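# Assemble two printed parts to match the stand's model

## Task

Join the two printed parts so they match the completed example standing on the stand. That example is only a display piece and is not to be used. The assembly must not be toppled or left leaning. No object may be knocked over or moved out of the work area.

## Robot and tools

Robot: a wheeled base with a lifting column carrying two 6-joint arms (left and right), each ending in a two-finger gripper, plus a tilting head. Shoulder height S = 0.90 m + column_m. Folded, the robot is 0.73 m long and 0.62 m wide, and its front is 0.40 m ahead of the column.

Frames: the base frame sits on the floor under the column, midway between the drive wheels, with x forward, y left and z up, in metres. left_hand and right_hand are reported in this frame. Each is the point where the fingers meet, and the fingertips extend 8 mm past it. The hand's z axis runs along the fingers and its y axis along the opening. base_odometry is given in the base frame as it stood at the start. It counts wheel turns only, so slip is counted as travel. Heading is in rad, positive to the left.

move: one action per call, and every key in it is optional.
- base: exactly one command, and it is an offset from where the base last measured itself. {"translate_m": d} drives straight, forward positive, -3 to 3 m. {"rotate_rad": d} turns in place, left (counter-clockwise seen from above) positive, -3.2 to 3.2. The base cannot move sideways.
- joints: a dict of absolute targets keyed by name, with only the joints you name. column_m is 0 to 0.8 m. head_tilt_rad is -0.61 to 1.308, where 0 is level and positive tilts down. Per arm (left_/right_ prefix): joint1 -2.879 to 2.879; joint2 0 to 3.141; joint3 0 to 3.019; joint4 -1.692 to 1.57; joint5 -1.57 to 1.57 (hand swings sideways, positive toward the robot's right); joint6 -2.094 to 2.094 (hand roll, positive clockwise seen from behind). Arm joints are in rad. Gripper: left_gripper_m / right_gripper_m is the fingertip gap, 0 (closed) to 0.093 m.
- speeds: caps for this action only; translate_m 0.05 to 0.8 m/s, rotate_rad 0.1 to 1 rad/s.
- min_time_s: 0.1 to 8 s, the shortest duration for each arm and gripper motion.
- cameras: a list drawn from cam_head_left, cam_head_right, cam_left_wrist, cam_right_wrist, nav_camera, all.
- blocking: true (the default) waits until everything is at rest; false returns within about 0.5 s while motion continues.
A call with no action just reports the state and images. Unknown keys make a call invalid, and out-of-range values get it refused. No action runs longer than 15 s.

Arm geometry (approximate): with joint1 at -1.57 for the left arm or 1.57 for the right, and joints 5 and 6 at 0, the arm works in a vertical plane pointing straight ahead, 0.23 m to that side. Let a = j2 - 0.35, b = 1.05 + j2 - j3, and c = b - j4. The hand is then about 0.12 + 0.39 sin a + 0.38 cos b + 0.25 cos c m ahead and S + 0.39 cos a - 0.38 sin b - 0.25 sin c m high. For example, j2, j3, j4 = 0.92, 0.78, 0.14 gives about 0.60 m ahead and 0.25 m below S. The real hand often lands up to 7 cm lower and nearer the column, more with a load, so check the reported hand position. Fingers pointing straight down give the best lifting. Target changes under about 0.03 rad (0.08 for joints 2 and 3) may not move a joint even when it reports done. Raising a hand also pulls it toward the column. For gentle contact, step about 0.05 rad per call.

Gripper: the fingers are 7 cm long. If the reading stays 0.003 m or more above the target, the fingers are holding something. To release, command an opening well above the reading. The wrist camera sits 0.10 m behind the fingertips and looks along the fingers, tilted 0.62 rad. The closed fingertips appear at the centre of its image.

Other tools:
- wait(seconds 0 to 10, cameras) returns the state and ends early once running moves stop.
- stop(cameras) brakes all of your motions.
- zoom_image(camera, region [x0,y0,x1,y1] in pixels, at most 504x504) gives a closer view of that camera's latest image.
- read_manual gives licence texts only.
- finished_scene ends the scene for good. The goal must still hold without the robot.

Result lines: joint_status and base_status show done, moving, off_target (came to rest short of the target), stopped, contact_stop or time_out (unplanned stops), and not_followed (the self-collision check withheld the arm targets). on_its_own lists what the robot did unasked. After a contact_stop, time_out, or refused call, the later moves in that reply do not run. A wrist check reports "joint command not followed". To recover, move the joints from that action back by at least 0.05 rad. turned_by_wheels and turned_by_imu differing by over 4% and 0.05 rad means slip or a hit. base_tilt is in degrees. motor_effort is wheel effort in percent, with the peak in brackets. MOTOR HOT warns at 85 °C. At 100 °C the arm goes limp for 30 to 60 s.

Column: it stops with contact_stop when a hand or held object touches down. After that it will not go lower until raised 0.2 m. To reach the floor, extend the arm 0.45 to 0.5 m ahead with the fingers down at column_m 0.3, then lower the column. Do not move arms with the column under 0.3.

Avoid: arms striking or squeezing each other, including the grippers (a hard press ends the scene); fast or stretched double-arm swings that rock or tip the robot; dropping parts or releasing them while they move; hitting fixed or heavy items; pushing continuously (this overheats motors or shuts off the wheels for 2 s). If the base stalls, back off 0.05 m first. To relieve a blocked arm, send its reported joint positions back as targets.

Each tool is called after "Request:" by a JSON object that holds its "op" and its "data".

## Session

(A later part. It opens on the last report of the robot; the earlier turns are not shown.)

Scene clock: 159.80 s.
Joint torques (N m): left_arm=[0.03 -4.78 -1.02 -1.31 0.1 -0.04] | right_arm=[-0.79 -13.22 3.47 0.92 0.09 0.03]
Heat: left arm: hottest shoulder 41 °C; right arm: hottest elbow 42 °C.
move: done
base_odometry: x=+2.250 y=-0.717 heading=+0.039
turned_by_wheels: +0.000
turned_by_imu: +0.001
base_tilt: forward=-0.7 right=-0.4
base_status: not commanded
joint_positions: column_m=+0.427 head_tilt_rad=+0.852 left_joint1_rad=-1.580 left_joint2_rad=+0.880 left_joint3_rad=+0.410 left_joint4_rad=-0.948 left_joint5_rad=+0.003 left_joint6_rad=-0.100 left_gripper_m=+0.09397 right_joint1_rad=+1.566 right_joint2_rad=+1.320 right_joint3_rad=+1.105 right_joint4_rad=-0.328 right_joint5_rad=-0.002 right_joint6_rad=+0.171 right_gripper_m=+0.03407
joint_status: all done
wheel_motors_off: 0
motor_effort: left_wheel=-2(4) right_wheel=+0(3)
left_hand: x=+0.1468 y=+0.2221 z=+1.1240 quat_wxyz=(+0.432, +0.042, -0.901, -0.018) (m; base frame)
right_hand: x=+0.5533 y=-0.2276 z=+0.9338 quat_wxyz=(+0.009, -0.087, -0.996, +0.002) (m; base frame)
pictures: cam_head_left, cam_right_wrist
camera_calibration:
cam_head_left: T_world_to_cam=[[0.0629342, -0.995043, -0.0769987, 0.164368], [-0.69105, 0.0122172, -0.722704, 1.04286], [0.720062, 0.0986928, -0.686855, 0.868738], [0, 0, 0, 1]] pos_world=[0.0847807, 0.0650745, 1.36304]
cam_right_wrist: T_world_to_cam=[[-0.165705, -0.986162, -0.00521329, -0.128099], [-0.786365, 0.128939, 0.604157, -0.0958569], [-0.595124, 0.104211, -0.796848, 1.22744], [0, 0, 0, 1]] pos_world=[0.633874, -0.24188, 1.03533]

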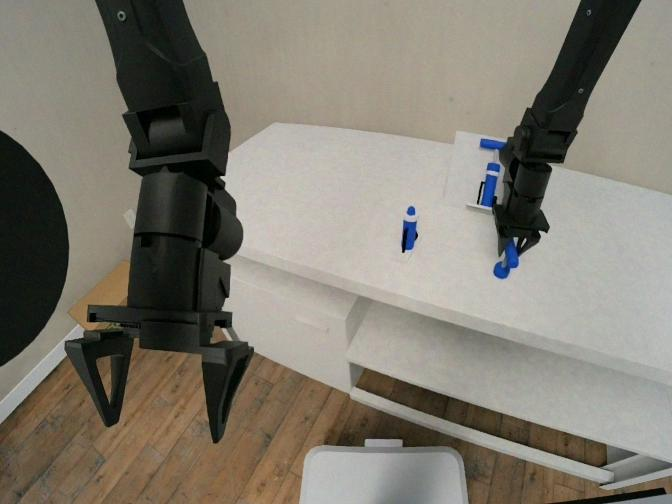

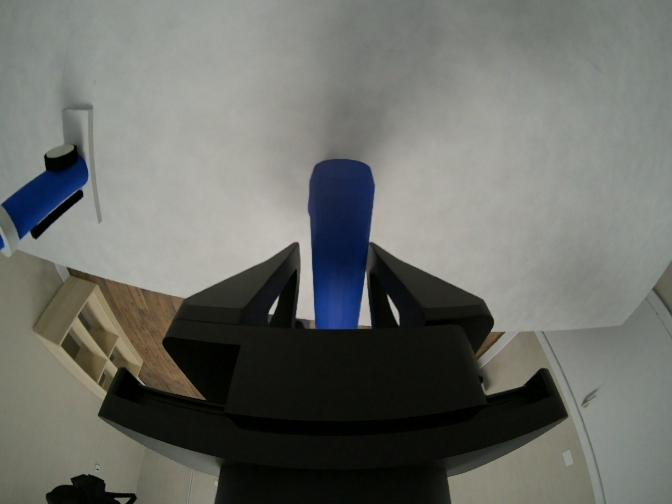

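Request:
{"op": "move", "data": {"joints": {"right_gripper_m": 0.008}, "min_time_s": 3, "cameras": ["cam_head_left","cam_right_wrist"]}}

Request:
{"op": "zoom_image", "data": {"camera": "cam_head_left", "region": [460, 160, 580, 280]}}

Scene clock: 167.70 s.
Joint torques (N m): left_arm=[-0.09 -4.6 -1.01 -1.33 0.09 -0.04] | right_arm=[-0.5 -13.16 3.51 1.09 0.03 0.06]
Heat: left arm: hottest shoulder 40 °C; right arm: hottest shoulder 42 °C.
move: off_target
base_odometry: x=+2.250 y=-0.717 heading=+0.039
turned_by_wheels: +0.000
turned_by_imu: +0.002
base_tilt: forward=-0.7 right=-0.4
base_status: not commanded
joint_positions: column_m=+0.427 head_tilt_rad=+0.852 left_joint1_rad=-1.580 left_joint2_rad=+0.880 left_joint3_rad=+0.410 left_joint4_rad=-0.948 left_joint5_rad=+0.003 left_joint6_rad=-0.100 left_gripper_m=+0.09397 right_joint1_rad=+1.566 right_joint2_rad=+1.320 right_joint3_rad=+1.105 right_joint4_rad=-0.328 right_joint5_rad=-0.002 right_joint6_rad=+0.171 right_gripper_m=+0.02230
joint_status: right_gripper_m off_target (ended at +0.02232, target +0.00800)
wheel_motors_off: 0
motor_effort: left_wheel=-3(4) right_wheel=+2(3)
left_hand: x=+0.1468 y=+0.2221 z=+1.1240 quat_wxyz=(+0.432, +0.042, -0.901, -0.018) (m; base frame)
right_hand: x=+0.5533 y=-0.2276 z=+0.9338 quat_wxyz=(+0.009, -0.087, -0.996, +0.002) (m; base frame)
pictures: cam_head_left, cam_right_wrist
camera_calibration:
cam_head_left: T_world_to_cam=[[0.0629342, -0.995043, -0.0769987, 0.164368], [-0.69105, 0.0122172, -0.722704, 1.04286], [0.720062, 0.0986928, -0.686855, 0.868738], [0, 0, 0, 1]] pos_world=[0.0847807, 0.0650745, 1.36304]
cam_right_wrist: T_world_to_cam=[[-0.165705, -0.986162, -0.00521329, -0.128099], [-0.786365, 0.128939, 0.604157, -0.0958569], [-0.595124, 0.104211, -0.796848, 1.22744], [0, 0, 0, 1]] pos_world=[0.633874, -0.24188, 1.03533]

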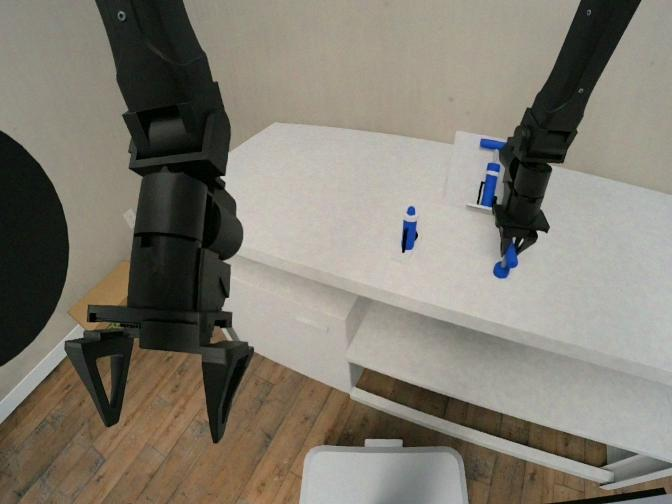

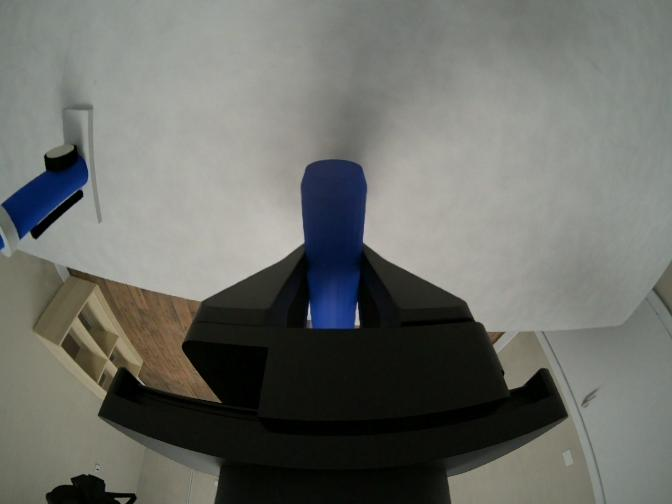

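Scaled by 4.200 from the camera's 672x504 image, which has a finer 960x720 frame.

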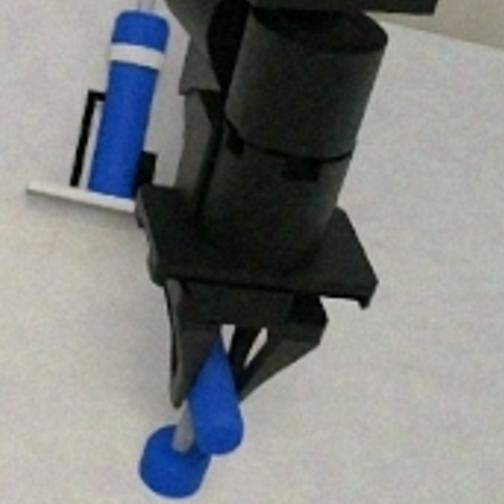

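Request:
{"op": "move", "data": {"joints": {"column_m": 0.62}, "cameras": ["cam_head_left","cam_head_right","cam_right_wrist"]}}

Request:
{"op": "zoom_image", "data": {"camera": "cam_head_left", "region": [370, 100, 570, 320]}}

Request:
{"op": "zoom_image", "data": {"camera": "cam_head_right", "region": [310, 100, 510, 320]}}

Request:
{"op": "zoom_image", "data": {"camera": "cam_right_wrist", "region": [150, 0, 400, 250]}}

Scene clock: 175.83 s.
Joint torques (N m): left_arm=[0.09 -4.54 -0.96 -1.33 0.1 -0.03] | right_arm=[-0.73 -13.63 3.3 0.87 0.08 0.06]
Heat: left arm: hottest shoulder 40 °C; right arm: hottest elbow 42 °C.
move: done
base_odometry: x=+2.250 y=-0.717 heading=+0.039
turned_by_wheels: +0.000
turned_by_imu: +0.002
base_tilt: forward=-0.6 right=-0.4
base_status: not commanded
joint_positions: column_m=+0.620 head_tilt_rad=+0.852 left_joint1_rad=-1.580 left_joint2_rad=+0.880 left_joint3_rad=+0.410 left_joint4_rad=-0.948 left_joint5_rad=+0.003 left_joint6_rad=-0.100 left_gripper_m=+0.09397 right_joint1_rad=+1.566 right_joint2_rad=+1.321 right_joint3_rad=+1.105 right_joint4_rad=-0.328 right_joint5_rad=-0.002 right_joint6_rad=+0.171 right_gripper_m=+0.02230
joint_status: all done
wheel_motors_off: 0
motor_effort: left_wheel=-4(6) right_wheel=+4(5)
left_hand: x=+0.1468 y=+0.2221 z=+1.3169 quat_wxyz=(+0.432, +0.042, -0.901, -0.018) (m; base frame)
right_hand: x=+0.5527 y=-0.2276 z=+1.1260 quat_wxyz=(+0.010, -0.087, -0.996, +0.002) (m; base frame)
pictures: cam_head_left, cam_head_right, cam_right_wrist
camera_calibration:
cam_head_left: T_world_to_cam=[[0.0629385, -0.995042, -0.077003, 0.179228], [-0.691099, 0.0122106, -0.722657, 1.18221], [0.720015, 0.0986997, -0.686904, 1.00131], [0, 0, 0, 1]] pos_world=[0.0847807, 0.0650745, 1.55594]
cam_head_right: T_world_to_cam=[[0.0611794, -0.995259, -0.0756124, 0.057224], [-0.690868, 0.0124503, -0.722873, 1.18268], [0.720388, 0.0964632, -0.686831, 1.00103], [0, 0, 0, 1]] pos_world=[0.0924493, -0.0543341, 1.54679]
cam_right_wrist: T_world_to_cam=[[-0.165727, -0.986159, -0.00495453, -0.127482], [-0.78545, 0.128956, 0.605342, -0.214331], [-0.596324, 0.104213, -0.79595, 1.37987], [0, 0, 0, 1]] pos_world=[0.633379, -0.24188, 1.22742]

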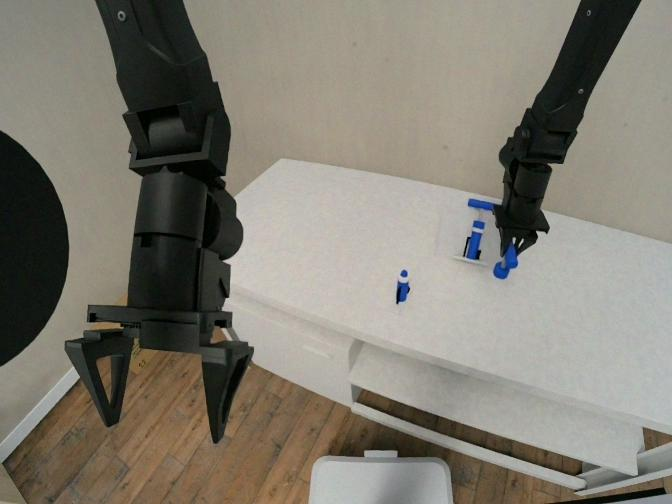

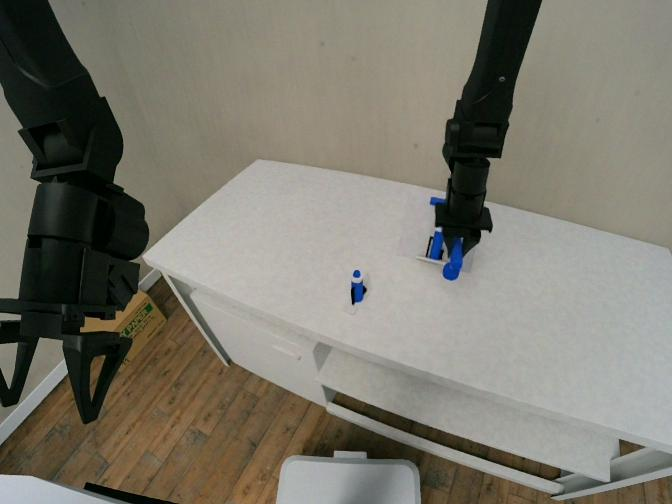

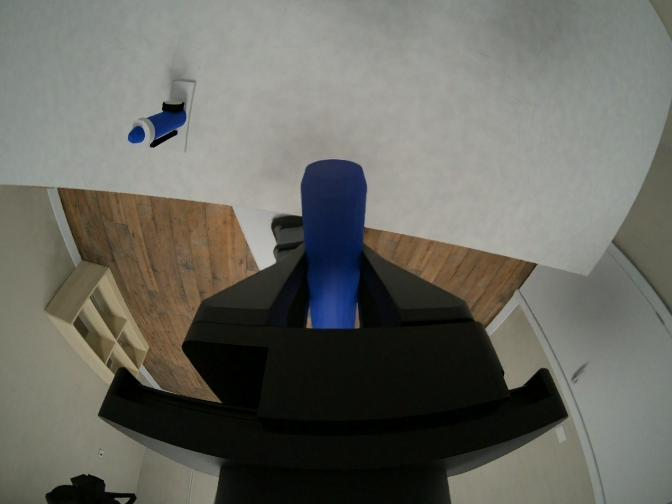

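Scaled by 2.291 from the camera's 672x504 image, which has a finer 960x720 frame.

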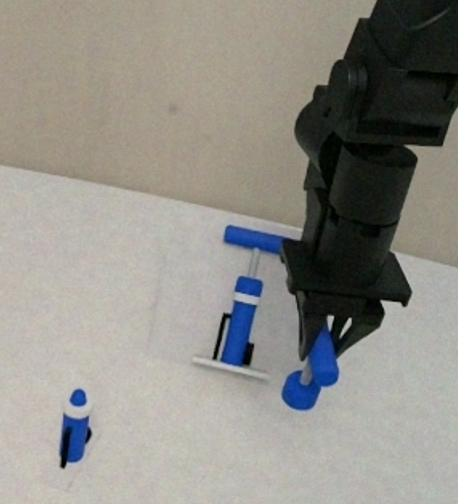

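Scaled by 2.291 from the camera's 672x504 image, which has a finer 960x720 frame.

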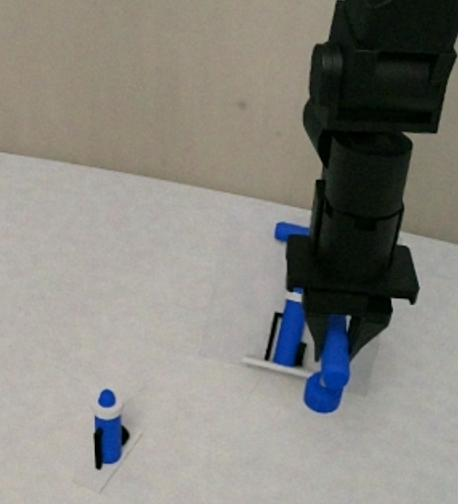

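Scaled by 2.016 from the camera's 672x504 image, which has a finer 960x720 frame.

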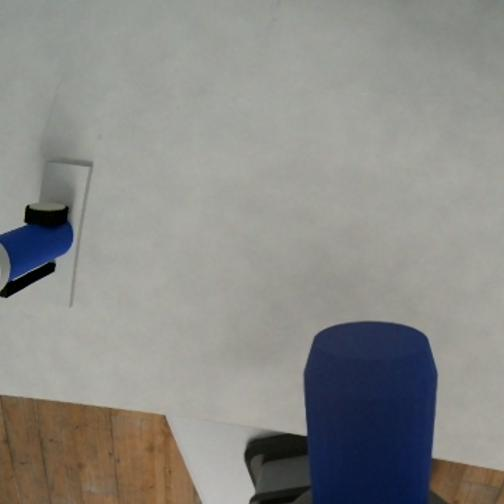

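Request:
{"op": "move", "data": {"base": {"rotate_rad": 0.323}, "speeds": {"rotate_rad": 0.4}, "joints": {"right_joint6_rad": 0.82}, "min_time_s": 2, "cameras": ["cam_head_left","cam_head_right","cam_right_wrist"]}}

Request:
{"op": "zoom_image", "data": {"camera": "cam_head_left", "region": [440, 200, 560, 340]}}

Request:
{"op": "zoom_image", "data": {"camera": "cam_head_right", "region": [390, 200, 510, 340]}}

Request:
{"op": "zoom_image", "data": {"camera": "cam_right_wrist", "region": [230, 50, 430, 300]}}

Scene clock: 209.80 s.
Joint torques (N m): left_arm=[-0.15 -4.78 -0.98 -1.31 0.1 -0.03] | right_arm=[-0.62 -12.98 3.49 1.06 0.09 0.1]
Heat: left arm: hottest shoulder 40 °C; right arm: hottest elbow 42 °C.
move: done
base_odometry: x=+2.250 y=-0.717 heading=+0.362
turned_by_wheels: +0.322
turned_by_imu: +0.326
base_tilt: forward=-0.6 right=-0.4
base_status: done
joint_positions: column_m=+0.620 head_tilt_rad=+0.852 left_joint1_rad=-1.580 left_joint2_rad=+0.880 left_joint3_rad=+0.410 left_joint4_rad=-0.948 left_joint5_rad=+0.003 left_joint6_rad=-0.100 left_gripper_m=+0.09397 right_joint1_rad=+1.566 right_joint2_rad=+1.321 right_joint3_rad=+1.106 right_joint4_rad=-0.328 right_joint5_rad=+0.000 right_joint6_rad=+0.811 right_gripper_m=+0.02230
joint_status: all done
wheel_motors_off: 0
motor_effort: left_wheel=-3(30) right_wheel=+4(26)
left_hand: x=+0.1468 y=+0.2221 z=+1.3169 quat_wxyz=(+0.432, +0.042, -0.901, -0.018) (m; base frame)
right_hand: x=+0.5534 y=-0.2280 z=+1.1262 quat_wxyz=(+0.008, -0.395, -0.918, +0.006) (m; base frame)
pictures: cam_head_left, cam_head_right, cam_right_wrist
camera_calibration:
cam_head_left: T_world_to_cam=[[0.0629385, -0.995042, -0.077003, 0.179228], [-0.691099, 0.0122106, -0.722657, 1.18221], [0.720015, 0.0986997, -0.686904, 1.00131], [0, 0, 0, 1]] pos_world=[0.0847807, 0.0650745, 1.55594]
cam_head_right: T_world_to_cam=[[0.0611794, -0.995259, -0.0756124, 0.057224], [-0.690868, 0.0124503, -0.722873, 1.18268], [0.720388, 0.0964632, -0.686831, 1.00103], [0, 0, 0, 1]] pos_world=[0.0924493, -0.0543341, 1.54679]
cam_right_wrist: T_world_to_cam=[[-0.721291, -0.692602, 0.00639784, 0.233893], [-0.552368, 0.580773, 0.59799, -0.231507], [-0.417885, 0.427791, -0.801478, 1.36164], [0, 0, 0, 1]] pos_world=[0.609836, -0.286049, 1.22827]

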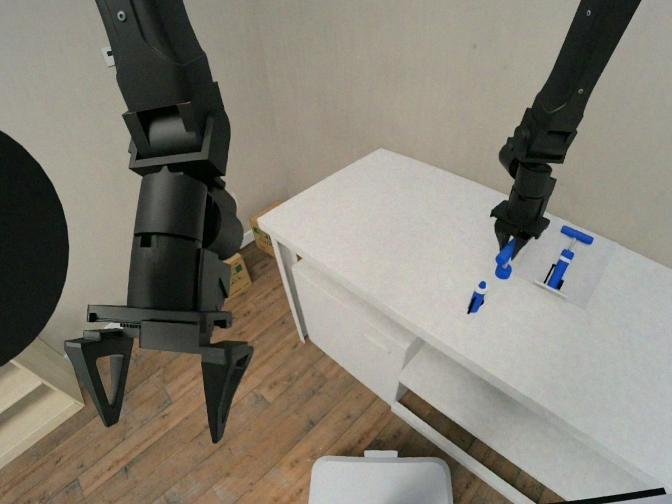

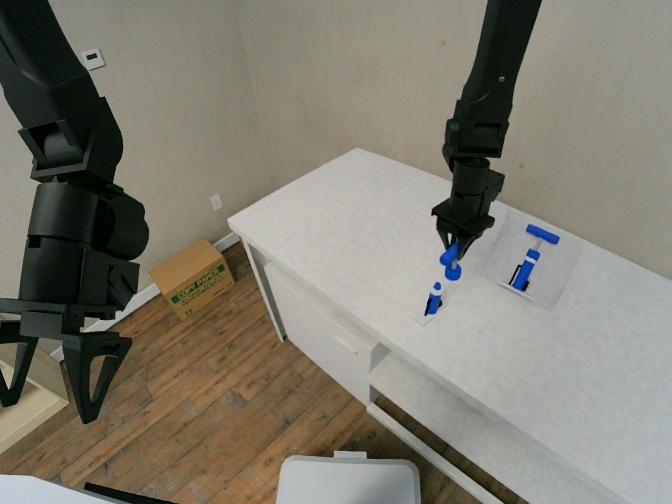

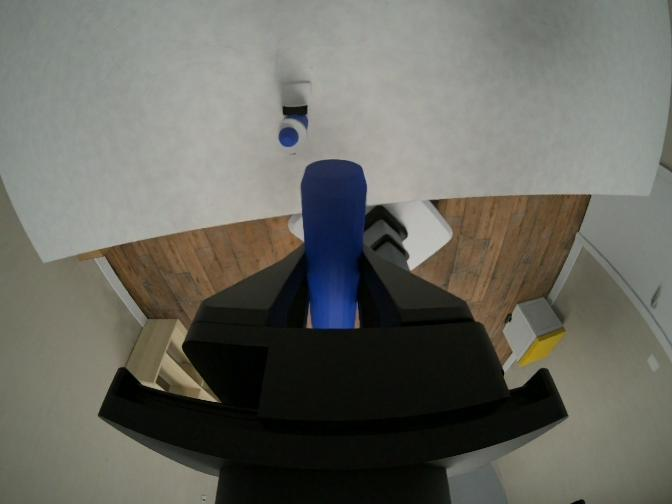

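Scaled by 3.600 from the camera's 672x504 image, which has a finer 960x720 frame.

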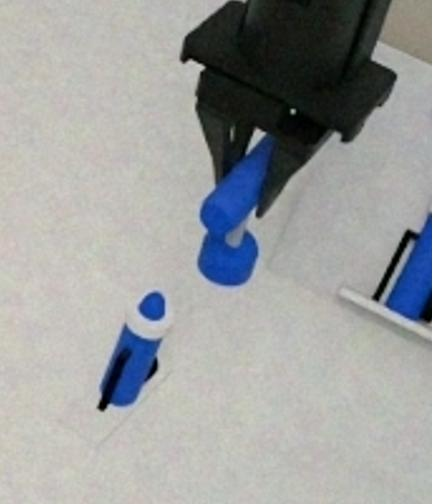

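Scaled by 3.600 from the camera's 672x504 image, which has a finer 960x720 frame.

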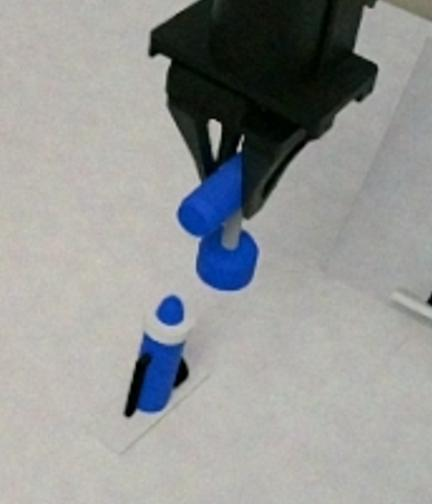

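Scaled by 2.016 from the camera's 672x504 image, which has a finer 960x720 frame.

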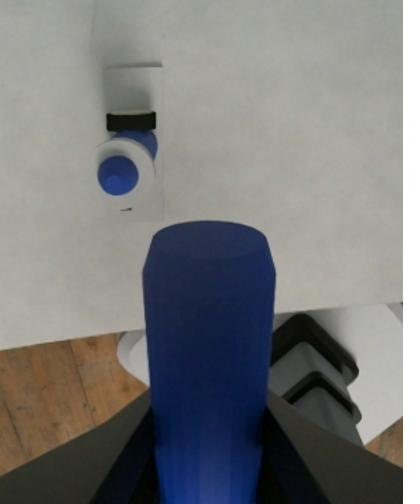

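Request:
{"op": "move", "data": {"base": {"rotate_rad": 0.013}, "speeds": {"rotate_rad": 0.1}, "joints": {"right_joint2_rad": 1.375, "right_joint3_rad": 1.285, "right_joint4_rad": -0.43}, "min_time_s": 2, "cameras": ["cam_head_left","cam_head_right","cam_right_wrist"]}}

Request:
{"op": "zoom_image", "data": {"camera": "cam_head_left", "region": [440, 200, 560, 340]}}

Request:
{"op": "zoom_image", "data": {"camera": "cam_head_right", "region": [390, 200, 510, 340]}}

Request:
{"op": "zoom_image", "data": {"camera": "cam_right_wrist", "region": [230, 50, 430, 300]}}

Scene clock: 236.53 s.
Joint torques (N m): left_arm=[-0.03 -4.66 -0.98 -1.36 0.1 -0.05] | right_arm=[-1.03 -13.98 5 0.29 0.04 0.07]
Heat: left arm: hottest shoulder 40 °C; right arm: hottest elbow 41 °C.
move: done
base_odometry: x=+2.250 y=-0.717 heading=+0.374
turned_by_wheels: +0.012
turned_by_imu: +0.014
base_tilt: forward=-0.7 right=-0.4
base_status: done
joint_positions: column_m=+0.620 head_tilt_rad=+0.852 left_joint1_rad=-1.580 left_joint2_rad=+0.880 left_joint3_rad=+0.409 left_joint4_rad=-0.948 left_joint5_rad=+0.003 left_joint6_rad=-0.100 left_gripper_m=+0.09397 right_joint1_rad=+1.570 right_joint2_rad=+1.365 right_joint3_rad=+1.259 right_joint4_rad=-0.420 right_joint5_rad=+0.000 right_joint6_rad=+0.811 right_gripper_m=+0.02230
joint_status: all done
wheel_motors_off: 0
motor_effort: left_wheel=-3(24) right_wheel=+4(28)
left_hand: x=+0.1466 y=+0.2221 z=+1.3169 quat_wxyz=(+0.432, +0.042, -0.901, -0.018) (m; base frame)
right_hand: x=+0.6056 y=-0.2259 z=+1.1267 quat_wxyz=(+0.001, -0.395, -0.919, +0.001) (m; base frame)
pictures: cam_head_left, cam_head_right, cam_right_wrist
camera_calibration:
cam_head_left: T_world_to_cam=[[0.0629385, -0.995042, -0.077003, 0.179228], [-0.691099, 0.0122106, -0.722657, 1.18221], [0.720015, 0.0986997, -0.686904, 1.00131], [0, 0, 0, 1]] pos_world=[0.0847807, 0.0650745, 1.55594]
cam_head_right: T_world_to_cam=[[0.0611794, -0.995259, -0.0756124, 0.057224], [-0.690868, 0.0124503, -0.722873, 1.18268], [0.720388, 0.0964632, -0.686831, 1.00103], [0, 0, 0, 1]] pos_world=[0.0924493, -0.0543341, 1.54679]
cam_right_wrist: T_world_to_cam=[[-0.720354, -0.693563, -0.00774603, 0.288151], [-0.562861, 0.578005, 0.590845, -0.190433], [-0.405311, 0.429978, -0.806748, 1.38189], [0, 0, 0, 1]] pos_world=[0.660479, -0.28426, 1.22958]

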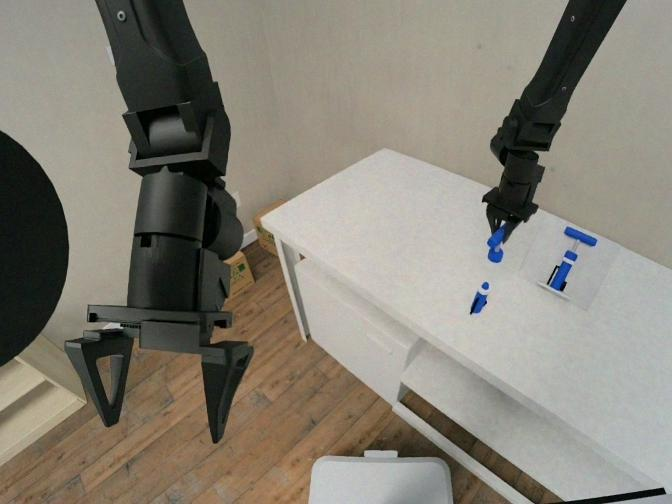

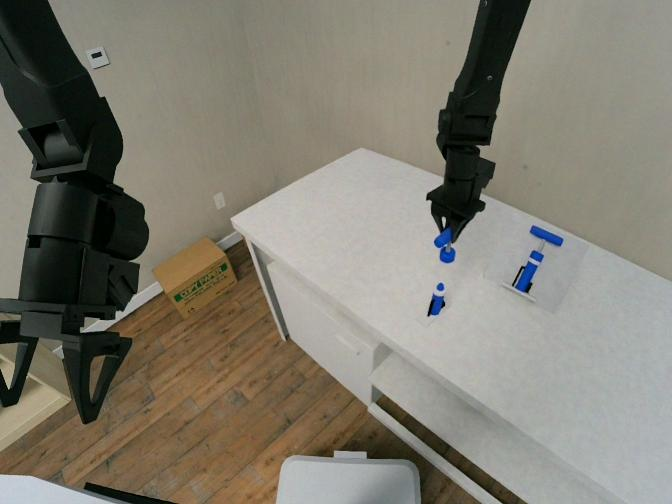

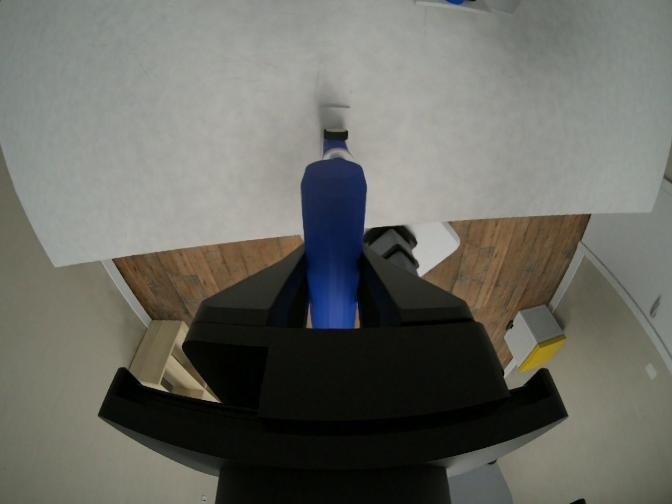

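Scaled by 3.600 from the camera's 672x504 image, which has a finer 960x720 frame.

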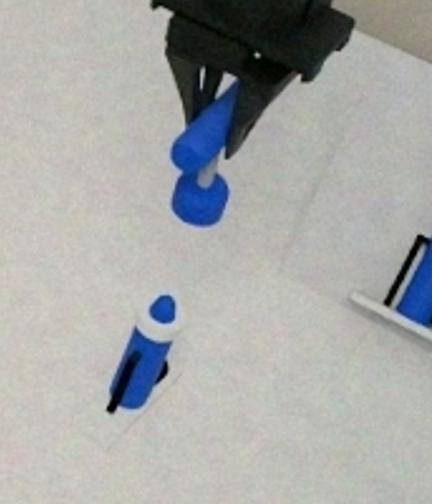

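Scaled by 3.600 from the camera's 672x504 image, which has a finer 960x720 frame.

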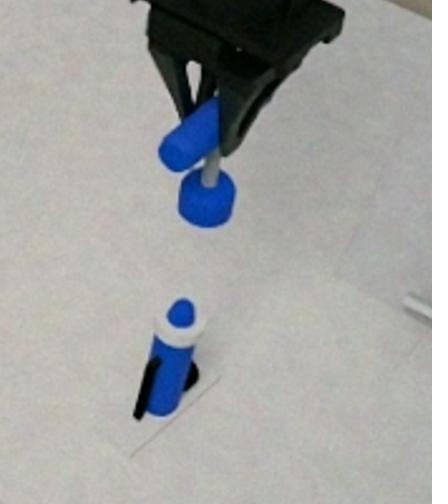

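Scaled by 2.016 from the camera's 672x504 image, which has a finer 960x720 frame.

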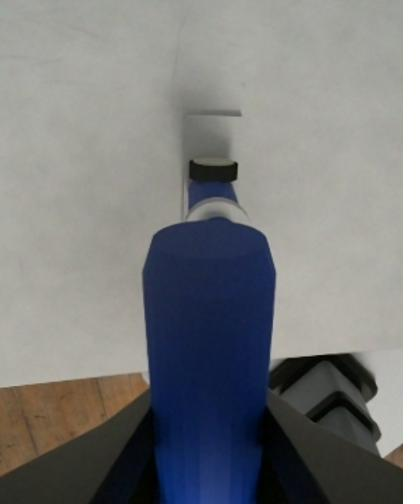

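Request:
{"op": "move", "data": {"base": {"translate_m": -0.007}, "speeds": {"translate_m": 0.05}}}

Request:
{"op": "move", "data": {"joints": {"column_m": 0.56}, "cameras": ["cam_head_left","cam_head_right","cam_right_wrist"]}}

Request:
{"op": "zoom_image", "data": {"camera": "cam_head_left", "region": [450, 200, 550, 310]}}

Request:
{"op": "zoom_image", "data": {"camera": "cam_head_right", "region": [400, 200, 500, 310]}}

Request:
{"op": "zoom_image", "data": {"camera": "cam_right_wrist", "region": [230, 50, 430, 300]}}

Scene clock: 260.50 s.
Joint torques (N m): left_arm=[-0.09 -4.84 -0.84 -1.36 0.1 -0.03] | right_arm=[-1.14 -14.56 4.31 0.29 0.06 0.04]
Heat: left arm: hottest shoulder 40 °C; right arm: hottest shoulder 41 °C.
move: done
base_odometry: x=+2.244 y=-0.719 heading=+0.374
turned_by_wheels: +0.000
turned_by_imu: +0.001
base_tilt: forward=-0.7 right=-0.4
base_status: done
joint_positions: column_m=+0.620 head_tilt_rad=+0.852 left_joint1_rad=-1.580 left_joint2_rad=+0.880 left_joint3_rad=+0.407 left_joint4_rad=-0.948 left_joint5_rad=+0.003 left_joint6_rad=-0.100 left_gripper_m=+0.09397 right_joint1_rad=+1.570 right_joint2_rad=+1.369 right_joint3_rad=+1.265 right_joint4_rad=-0.423 right_joint5_rad=+0.000 right_joint6_rad=+0.811 right_gripper_m=+0.02230
joint_status: not commanded
wheel_motors_off: 0
motor_effort: left_wheel=-1(43) right_wheel=-1(35)
left_hand: x=+0.1451 y=+0.2221 z=+1.3174 quat_wxyz=(+0.433, +0.042, -0.900, -0.018) (m; base frame)
right_hand: x=+0.6070 y=-0.2259 z=+1.1256 quat_wxyz=(+0.001, -0.395, -0.919, +0.001) (m; base frame)
pictures: none

Scene clock: 261.87 s.
Joint torques (N m): left_arm=[-0.09 -4.6 -0.83 -1.33 0.09 -0.02] | right_arm=[-0.91 -14.51 4.42 0.28 0.09 0.03]
Heat: left arm: hottest shoulder 40 °C; right arm: hottest shoulder 41 °C.
move: done
base_odometry: x=+2.244 y=-0.719 heading=+0.374
turned_by_wheels: +0.000
turned_by_imu: +0.000
base_tilt: forward=-0.6 right=-0.3
base_status: not commanded
joint_positions: column_m=+0.560 head_tilt_rad=+0.852 left_joint1_rad=-1.580 left_joint2_rad=+0.880 left_joint3_rad=+0.407 left_joint4_rad=-0.948 left_joint5_rad=+0.003 left_joint6_rad=-0.100 left_gripper_m=+0.09397 right_joint1_rad=+1.570 right_joint2_rad=+1.370 right_joint3_rad=+1.265 right_joint4_rad=-0.423 right_joint5_rad=+0.000 right_joint6_rad=+0.811 right_gripper_m=+0.02230
joint_status: all done
wheel_motors_off: 0
motor_effort: left_wheel=-4(6) right_wheel=-2(3)
left_hand: x=+0.1451 y=+0.2221 z=+1.2575 quat_wxyz=(+0.433, +0.042, -0.900, -0.018) (m; base frame)
right_hand: x=+0.6066 y=-0.2259 z=+1.0652 quat_wxyz=(+0.002, -0.395, -0.919, +0.001) (m; base frame)
pictures: cam_head_left, cam_head_right, cam_right_wrist
camera_calibration:
cam_head_left: T_world_to_cam=[[0.0629067, -0.995042, -0.0770306, 0.174659], [-0.691407, 0.0122105, -0.722363, 1.1385], [0.719722, 0.098701, -0.687211, 0.960651], [0, 0, 0, 1]] pos_world=[0.0847809, 0.0650745, 1.49604]
cam_head_right: T_world_to_cam=[[0.0611482, -0.995259, -0.0756392, 0.0527439], [-0.691176, 0.0124502, -0.722579, 1.1389], [0.720095, 0.0964645, -0.687138, 0.960441], [0, 0, 0, 1]] pos_world=[0.0923493, -0.0543341, 1.48689]
cam_right_wrist: T_world_to_cam=[[-0.720381, -0.693547, -0.00666563, 0.287162], [-0.561966, 0.578023, 0.591679, -0.154916], [-0.406504, 0.42998, -0.806146, 1.33277], [0, 0, 0, 1]] pos_world=[0.661584, -0.28436, 1.16798]

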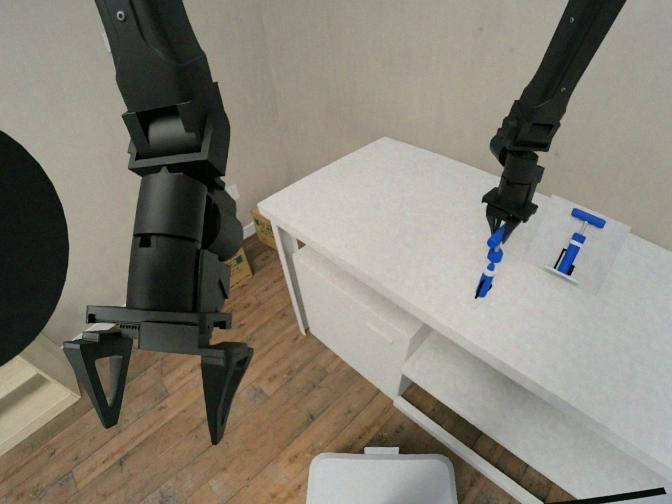

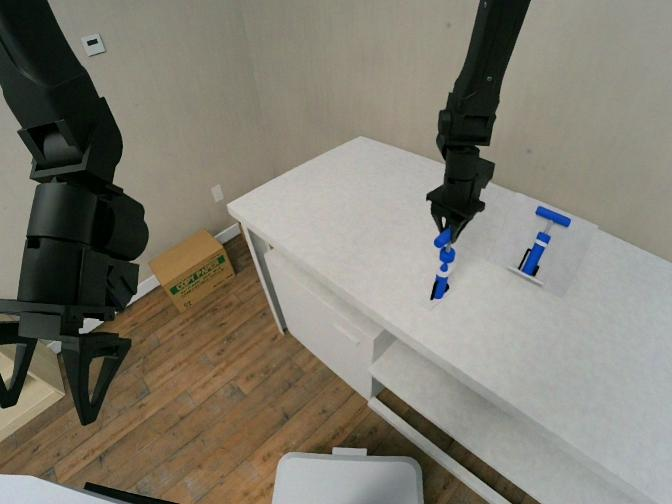

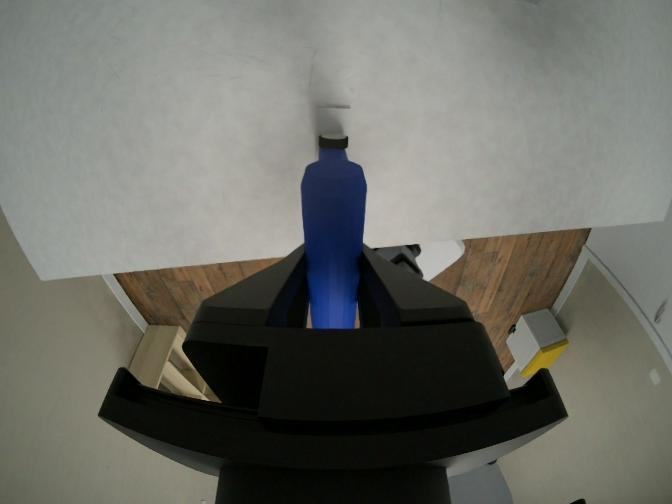

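Scaled by 4.582 from the camera's 672x504 image, which has a finer 960x720 frame.

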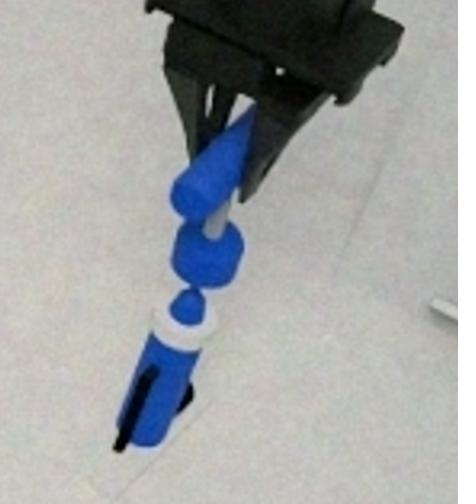

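Scaled by 4.582 from the camera's 672x504 image, which has a finer 960x720 frame.

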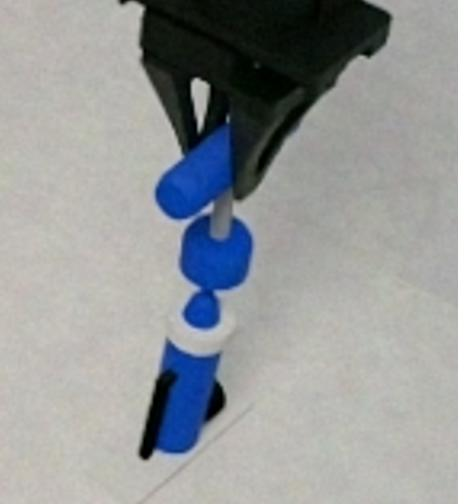

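Scaled by 2.016 from the camera's 672x504 image, which has a finer 960x720 frame.

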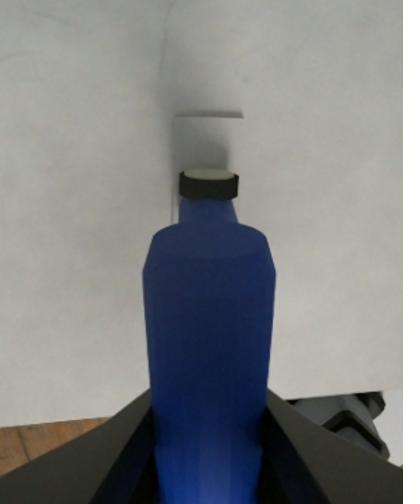

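Request:
{"op": "move", "data": {"joints": {"column_m": 0.54}, "cameras": ["cam_head_left","cam_head_right"]}}

Request:
{"op": "zoom_image", "data": {"camera": "cam_head_left", "region": [450, 200, 550, 310]}}

Request:
{"op": "zoom_image", "data": {"camera": "cam_head_right", "region": [400, 200, 500, 310]}}

Scene clock: 269.60 s.
Joint torques (N m): left_arm=[-0.03 -4.66 -0.83 -1.35 0.11 -0.04] | right_arm=[-1.32 -14.33 4.42 0.35 0.11 0.06]
Heat: left arm: hottest shoulder 40 °C; right arm: hottest shoulder 42 °C.
move: done
base_odometry: x=+2.244 y=-0.719 heading=+0.374
turned_by_wheels: +0.000
turned_by_imu: +0.001
base_tilt: forward=-0.7 right=-0.4
base_status: not commanded
joint_positions: column_m=+0.540 head_tilt_rad=+0.852 left_joint1_rad=-1.580 left_joint2_rad=+0.880 left_joint3_rad=+0.407 left_joint4_rad=-0.948 left_joint5_rad=+0.003 left_joint6_rad=-0.100 left_gripper_m=+0.09397 right_joint1_rad=+1.570 right_joint2_rad=+1.371 right_joint3_rad=+1.265 right_joint4_rad=-0.423 right_joint5_rad=+0.000 right_joint6_rad=+0.811 right_gripper_m=+0.02230
joint_status: all done
wheel_motors_off: 0
motor_effort: left_wheel=-5(7) right_wheel=-2(3)
left_hand: x=+0.1451 y=+0.2221 z=+1.2375 quat_wxyz=(+0.433, +0.042, -0.900, -0.018) (m; base frame)
right_hand: x=+0.6061 y=-0.2259 z=+1.0446 quat_wxyz=(+0.003, -0.395, -0.919, +0.001) (m; base frame)
pictures: cam_head_left, cam_head_right
camera_calibration:
cam_head_left: T_world_to_cam=[[0.0629067, -0.995042, -0.0770306, 0.173111], [-0.691407, 0.0122105, -0.722363, 1.12398], [0.719722, 0.098701, -0.687211, 0.946838], [0, 0, 0, 1]] pos_world=[0.0847809, 0.0650745, 1.47594]
cam_head_right: T_world_to_cam=[[0.0611482, -0.995259, -0.0756392, 0.0512311], [-0.691176, 0.0124502, -0.722579, 1.12445], [0.720095, 0.0964645, -0.687138, 0.946698], [0, 0, 0, 1]] pos_world=[0.0923493, -0.0543341, 1.46689]

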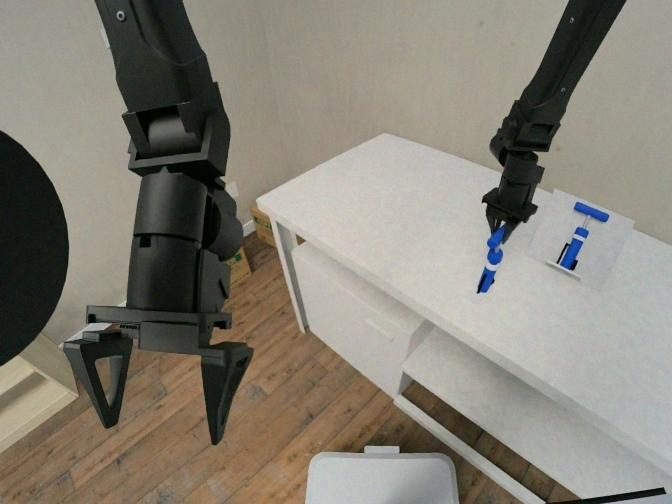

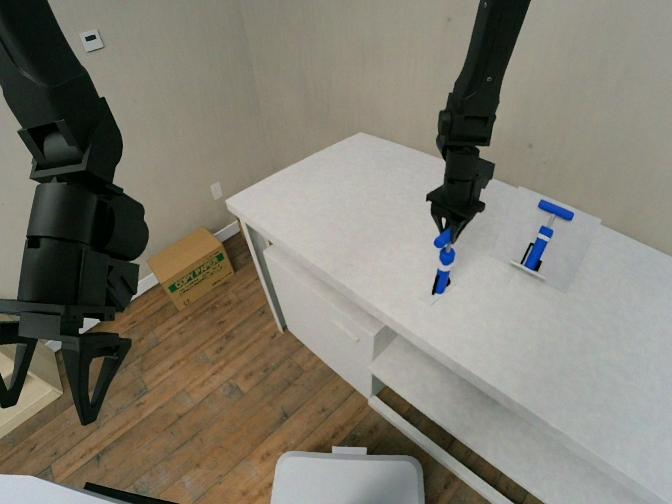

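Scaled by 4.582 from the camera's 672x504 image, which has a finer 960x720 frame.

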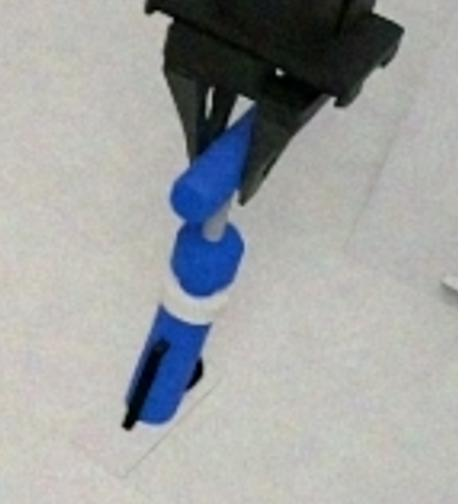

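Scaled by 4.582 from the camera's 672x504 image, which has a finer 960x720 frame.

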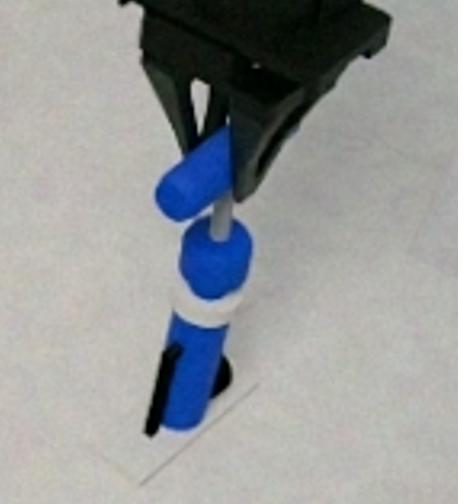

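Request:
{"op": "move", "data": {"joints": {"column_m": 0.532}}}

Request:
{"op": "move", "data": {"joints": {"column_m": 0.525}, "cameras": ["cam_head_left","cam_head_right","cam_right_wrist"]}}

Request:
{"op": "zoom_image", "data": {"camera": "cam_head_left", "region": [450, 200, 550, 310]}}

Request:
{"op": "zoom_image", "data": {"camera": "cam_head_right", "region": [400, 200, 500, 310]}}

Scene clock: 276.73 s.
Joint torques (N m): left_arm=[0.09 -4.66 -0.8 -1.37 0.1 -0.04] | right_arm=[-0.91 -14.86 4.51 0.38 0.04 0.08]
Heat: left arm: hottest shoulder 40 °C; right arm: hottest shoulder 43 °C.
move: done
base_odometry: x=+2.244 y=-0.719 heading=+0.374
turned_by_wheels: +0.000
turned_by_imu: +0.001
base_tilt: forward=-0.7 right=-0.4
base_status: not commanded
joint_positions: column_m=+0.532 head_tilt_rad=+0.852 left_joint1_rad=-1.580 left_joint2_rad=+0.880 left_joint3_rad=+0.407 left_joint4_rad=-0.948 left_joint5_rad=+0.003 left_joint6_rad=-0.100 left_gripper_m=+0.09397 right_joint1_rad=+1.570 right_joint2_rad=+1.372 right_joint3_rad=+1.265 right_joint4_rad=-0.425 right_joint5_rad=+0.000 right_joint6_rad=+0.811 right_gripper_m=+0.02230
joint_status: all done
wheel_motors_off: 0
motor_effort: left_wheel=-6(7) right_wheel=-1(2)
left_hand: x=+0.1451 y=+0.2221 z=+1.2295 quat_wxyz=(+0.433, +0.042, -0.900, -0.018) (m; base frame)
right_hand: x=+0.6055 y=-0.2259 z=+1.0365 quat_wxyz=(+0.004, -0.395, -0.919, +0.002) (m; base frame)
pictures: none

Scene clock: 277.37 s.
Joint torques (N m): left_arm=[-0.03 -4.78 -0.81 -1.31 0.11 -0.03] | right_arm=[-1.14 -13.92 4.44 0.7 0.17 0.05]
Heat: left arm: hottest shoulder 40 °C; right arm: hottest shoulder 43 °C.
move: done
base_odometry: x=+2.244 y=-0.719 heading=+0.374
turned_by_wheels: +0.000
turned_by_imu: +0.000
base_tilt: forward=-0.7 right=-0.3
base_status: not commanded
joint_positions: column_m=+0.525 head_tilt_rad=+0.852 left_joint1_rad=-1.580 left_joint2_rad=+0.880 left_joint3_rad=+0.407 left_joint4_rad=-0.948 left_joint5_rad=+0.003 left_joint6_rad=-0.100 left_gripper_m=+0.09397 right_joint1_rad=+1.570 right_joint2_rad=+1.361 right_joint3_rad=+1.265 right_joint4_rad=-0.435 right_joint5_rad=-0.004 right_joint6_rad=+0.812 right_gripper_m=+0.02230
joint_status: all done
wheel_motors_off: 0
motor_effort: left_wheel=-7(7) right_wheel=-1(2)
left_hand: x=+0.1451 y=+0.2221 z=+1.2225 quat_wxyz=(+0.433, +0.042, -0.900, -0.018) (m; base frame)
right_hand: x=+0.6072 y=-0.2253 z=+1.0345 quat_wxyz=(+0.004, -0.395, -0.919, +0.000) (m; base frame)
pictures: cam_head_left, cam_head_right, cam_right_wrist
camera_calibration:
cam_head_left: T_world_to_cam=[[0.0629067, -0.995042, -0.0770306, 0.171963], [-0.691407, 0.0122105, -0.722363, 1.11322], [0.719722, 0.098701, -0.687211, 0.936598], [0, 0, 0, 1]] pos_world=[0.0847809, 0.0650745, 1.46104]
cam_head_right: T_world_to_cam=[[0.0611482, -0.995259, -0.0756392, 0.0500965], [-0.691176, 0.0124502, -0.722579, 1.11361], [0.720095, 0.0964645, -0.687138, 0.936391], [0, 0, 0, 1]] pos_world=[0.0923493, -0.0543341, 1.45189]
cam_right_wrist: T_world_to_cam=[[-0.72066, -0.693252, -0.00708935, 0.288559], [-0.559956, 0.576004, 0.595541, -0.142514], [-0.408777, 0.433153, -0.803293, 1.30718], [0, 0, 0, 1]] pos_world=[0.662495, -0.284074, 1.13696]

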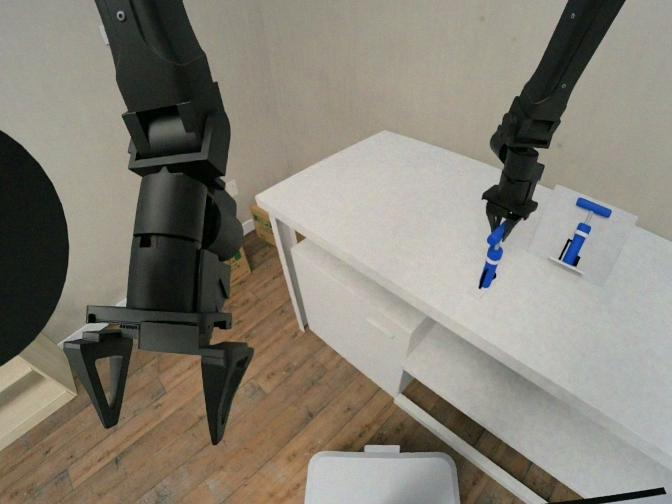

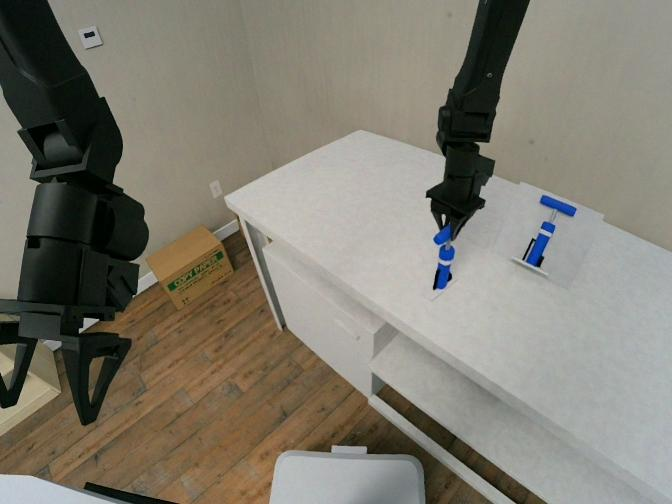

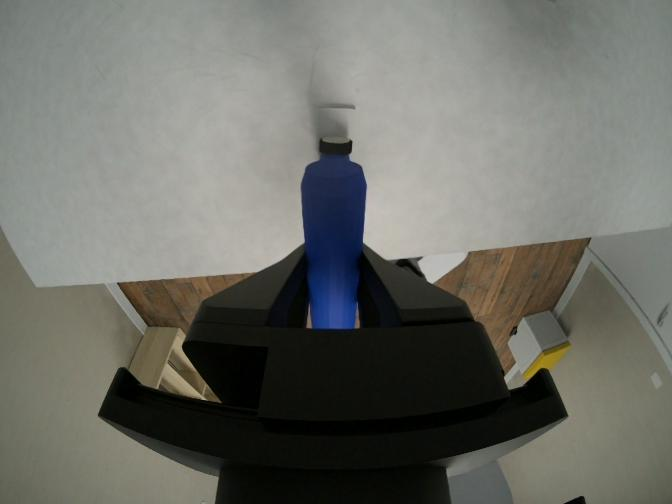

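Scaled by 4.582 from the camera's 672x504 image, which has a finer 960x720 frame.

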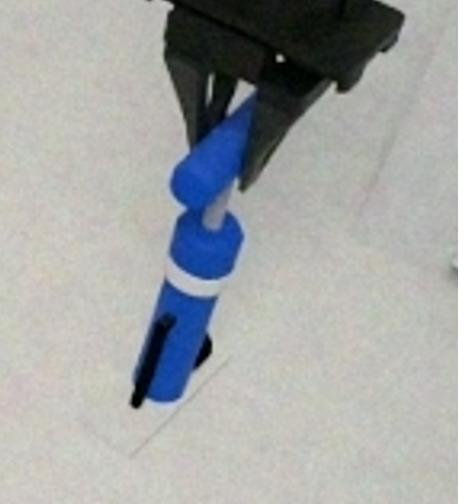

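Scaled by 4.582 from the camera's 672x504 image, which has a finer 960x720 frame.

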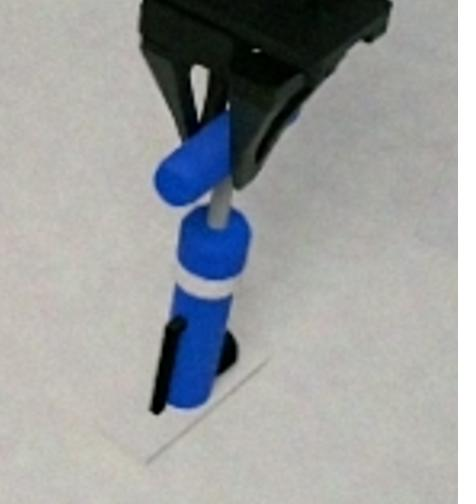

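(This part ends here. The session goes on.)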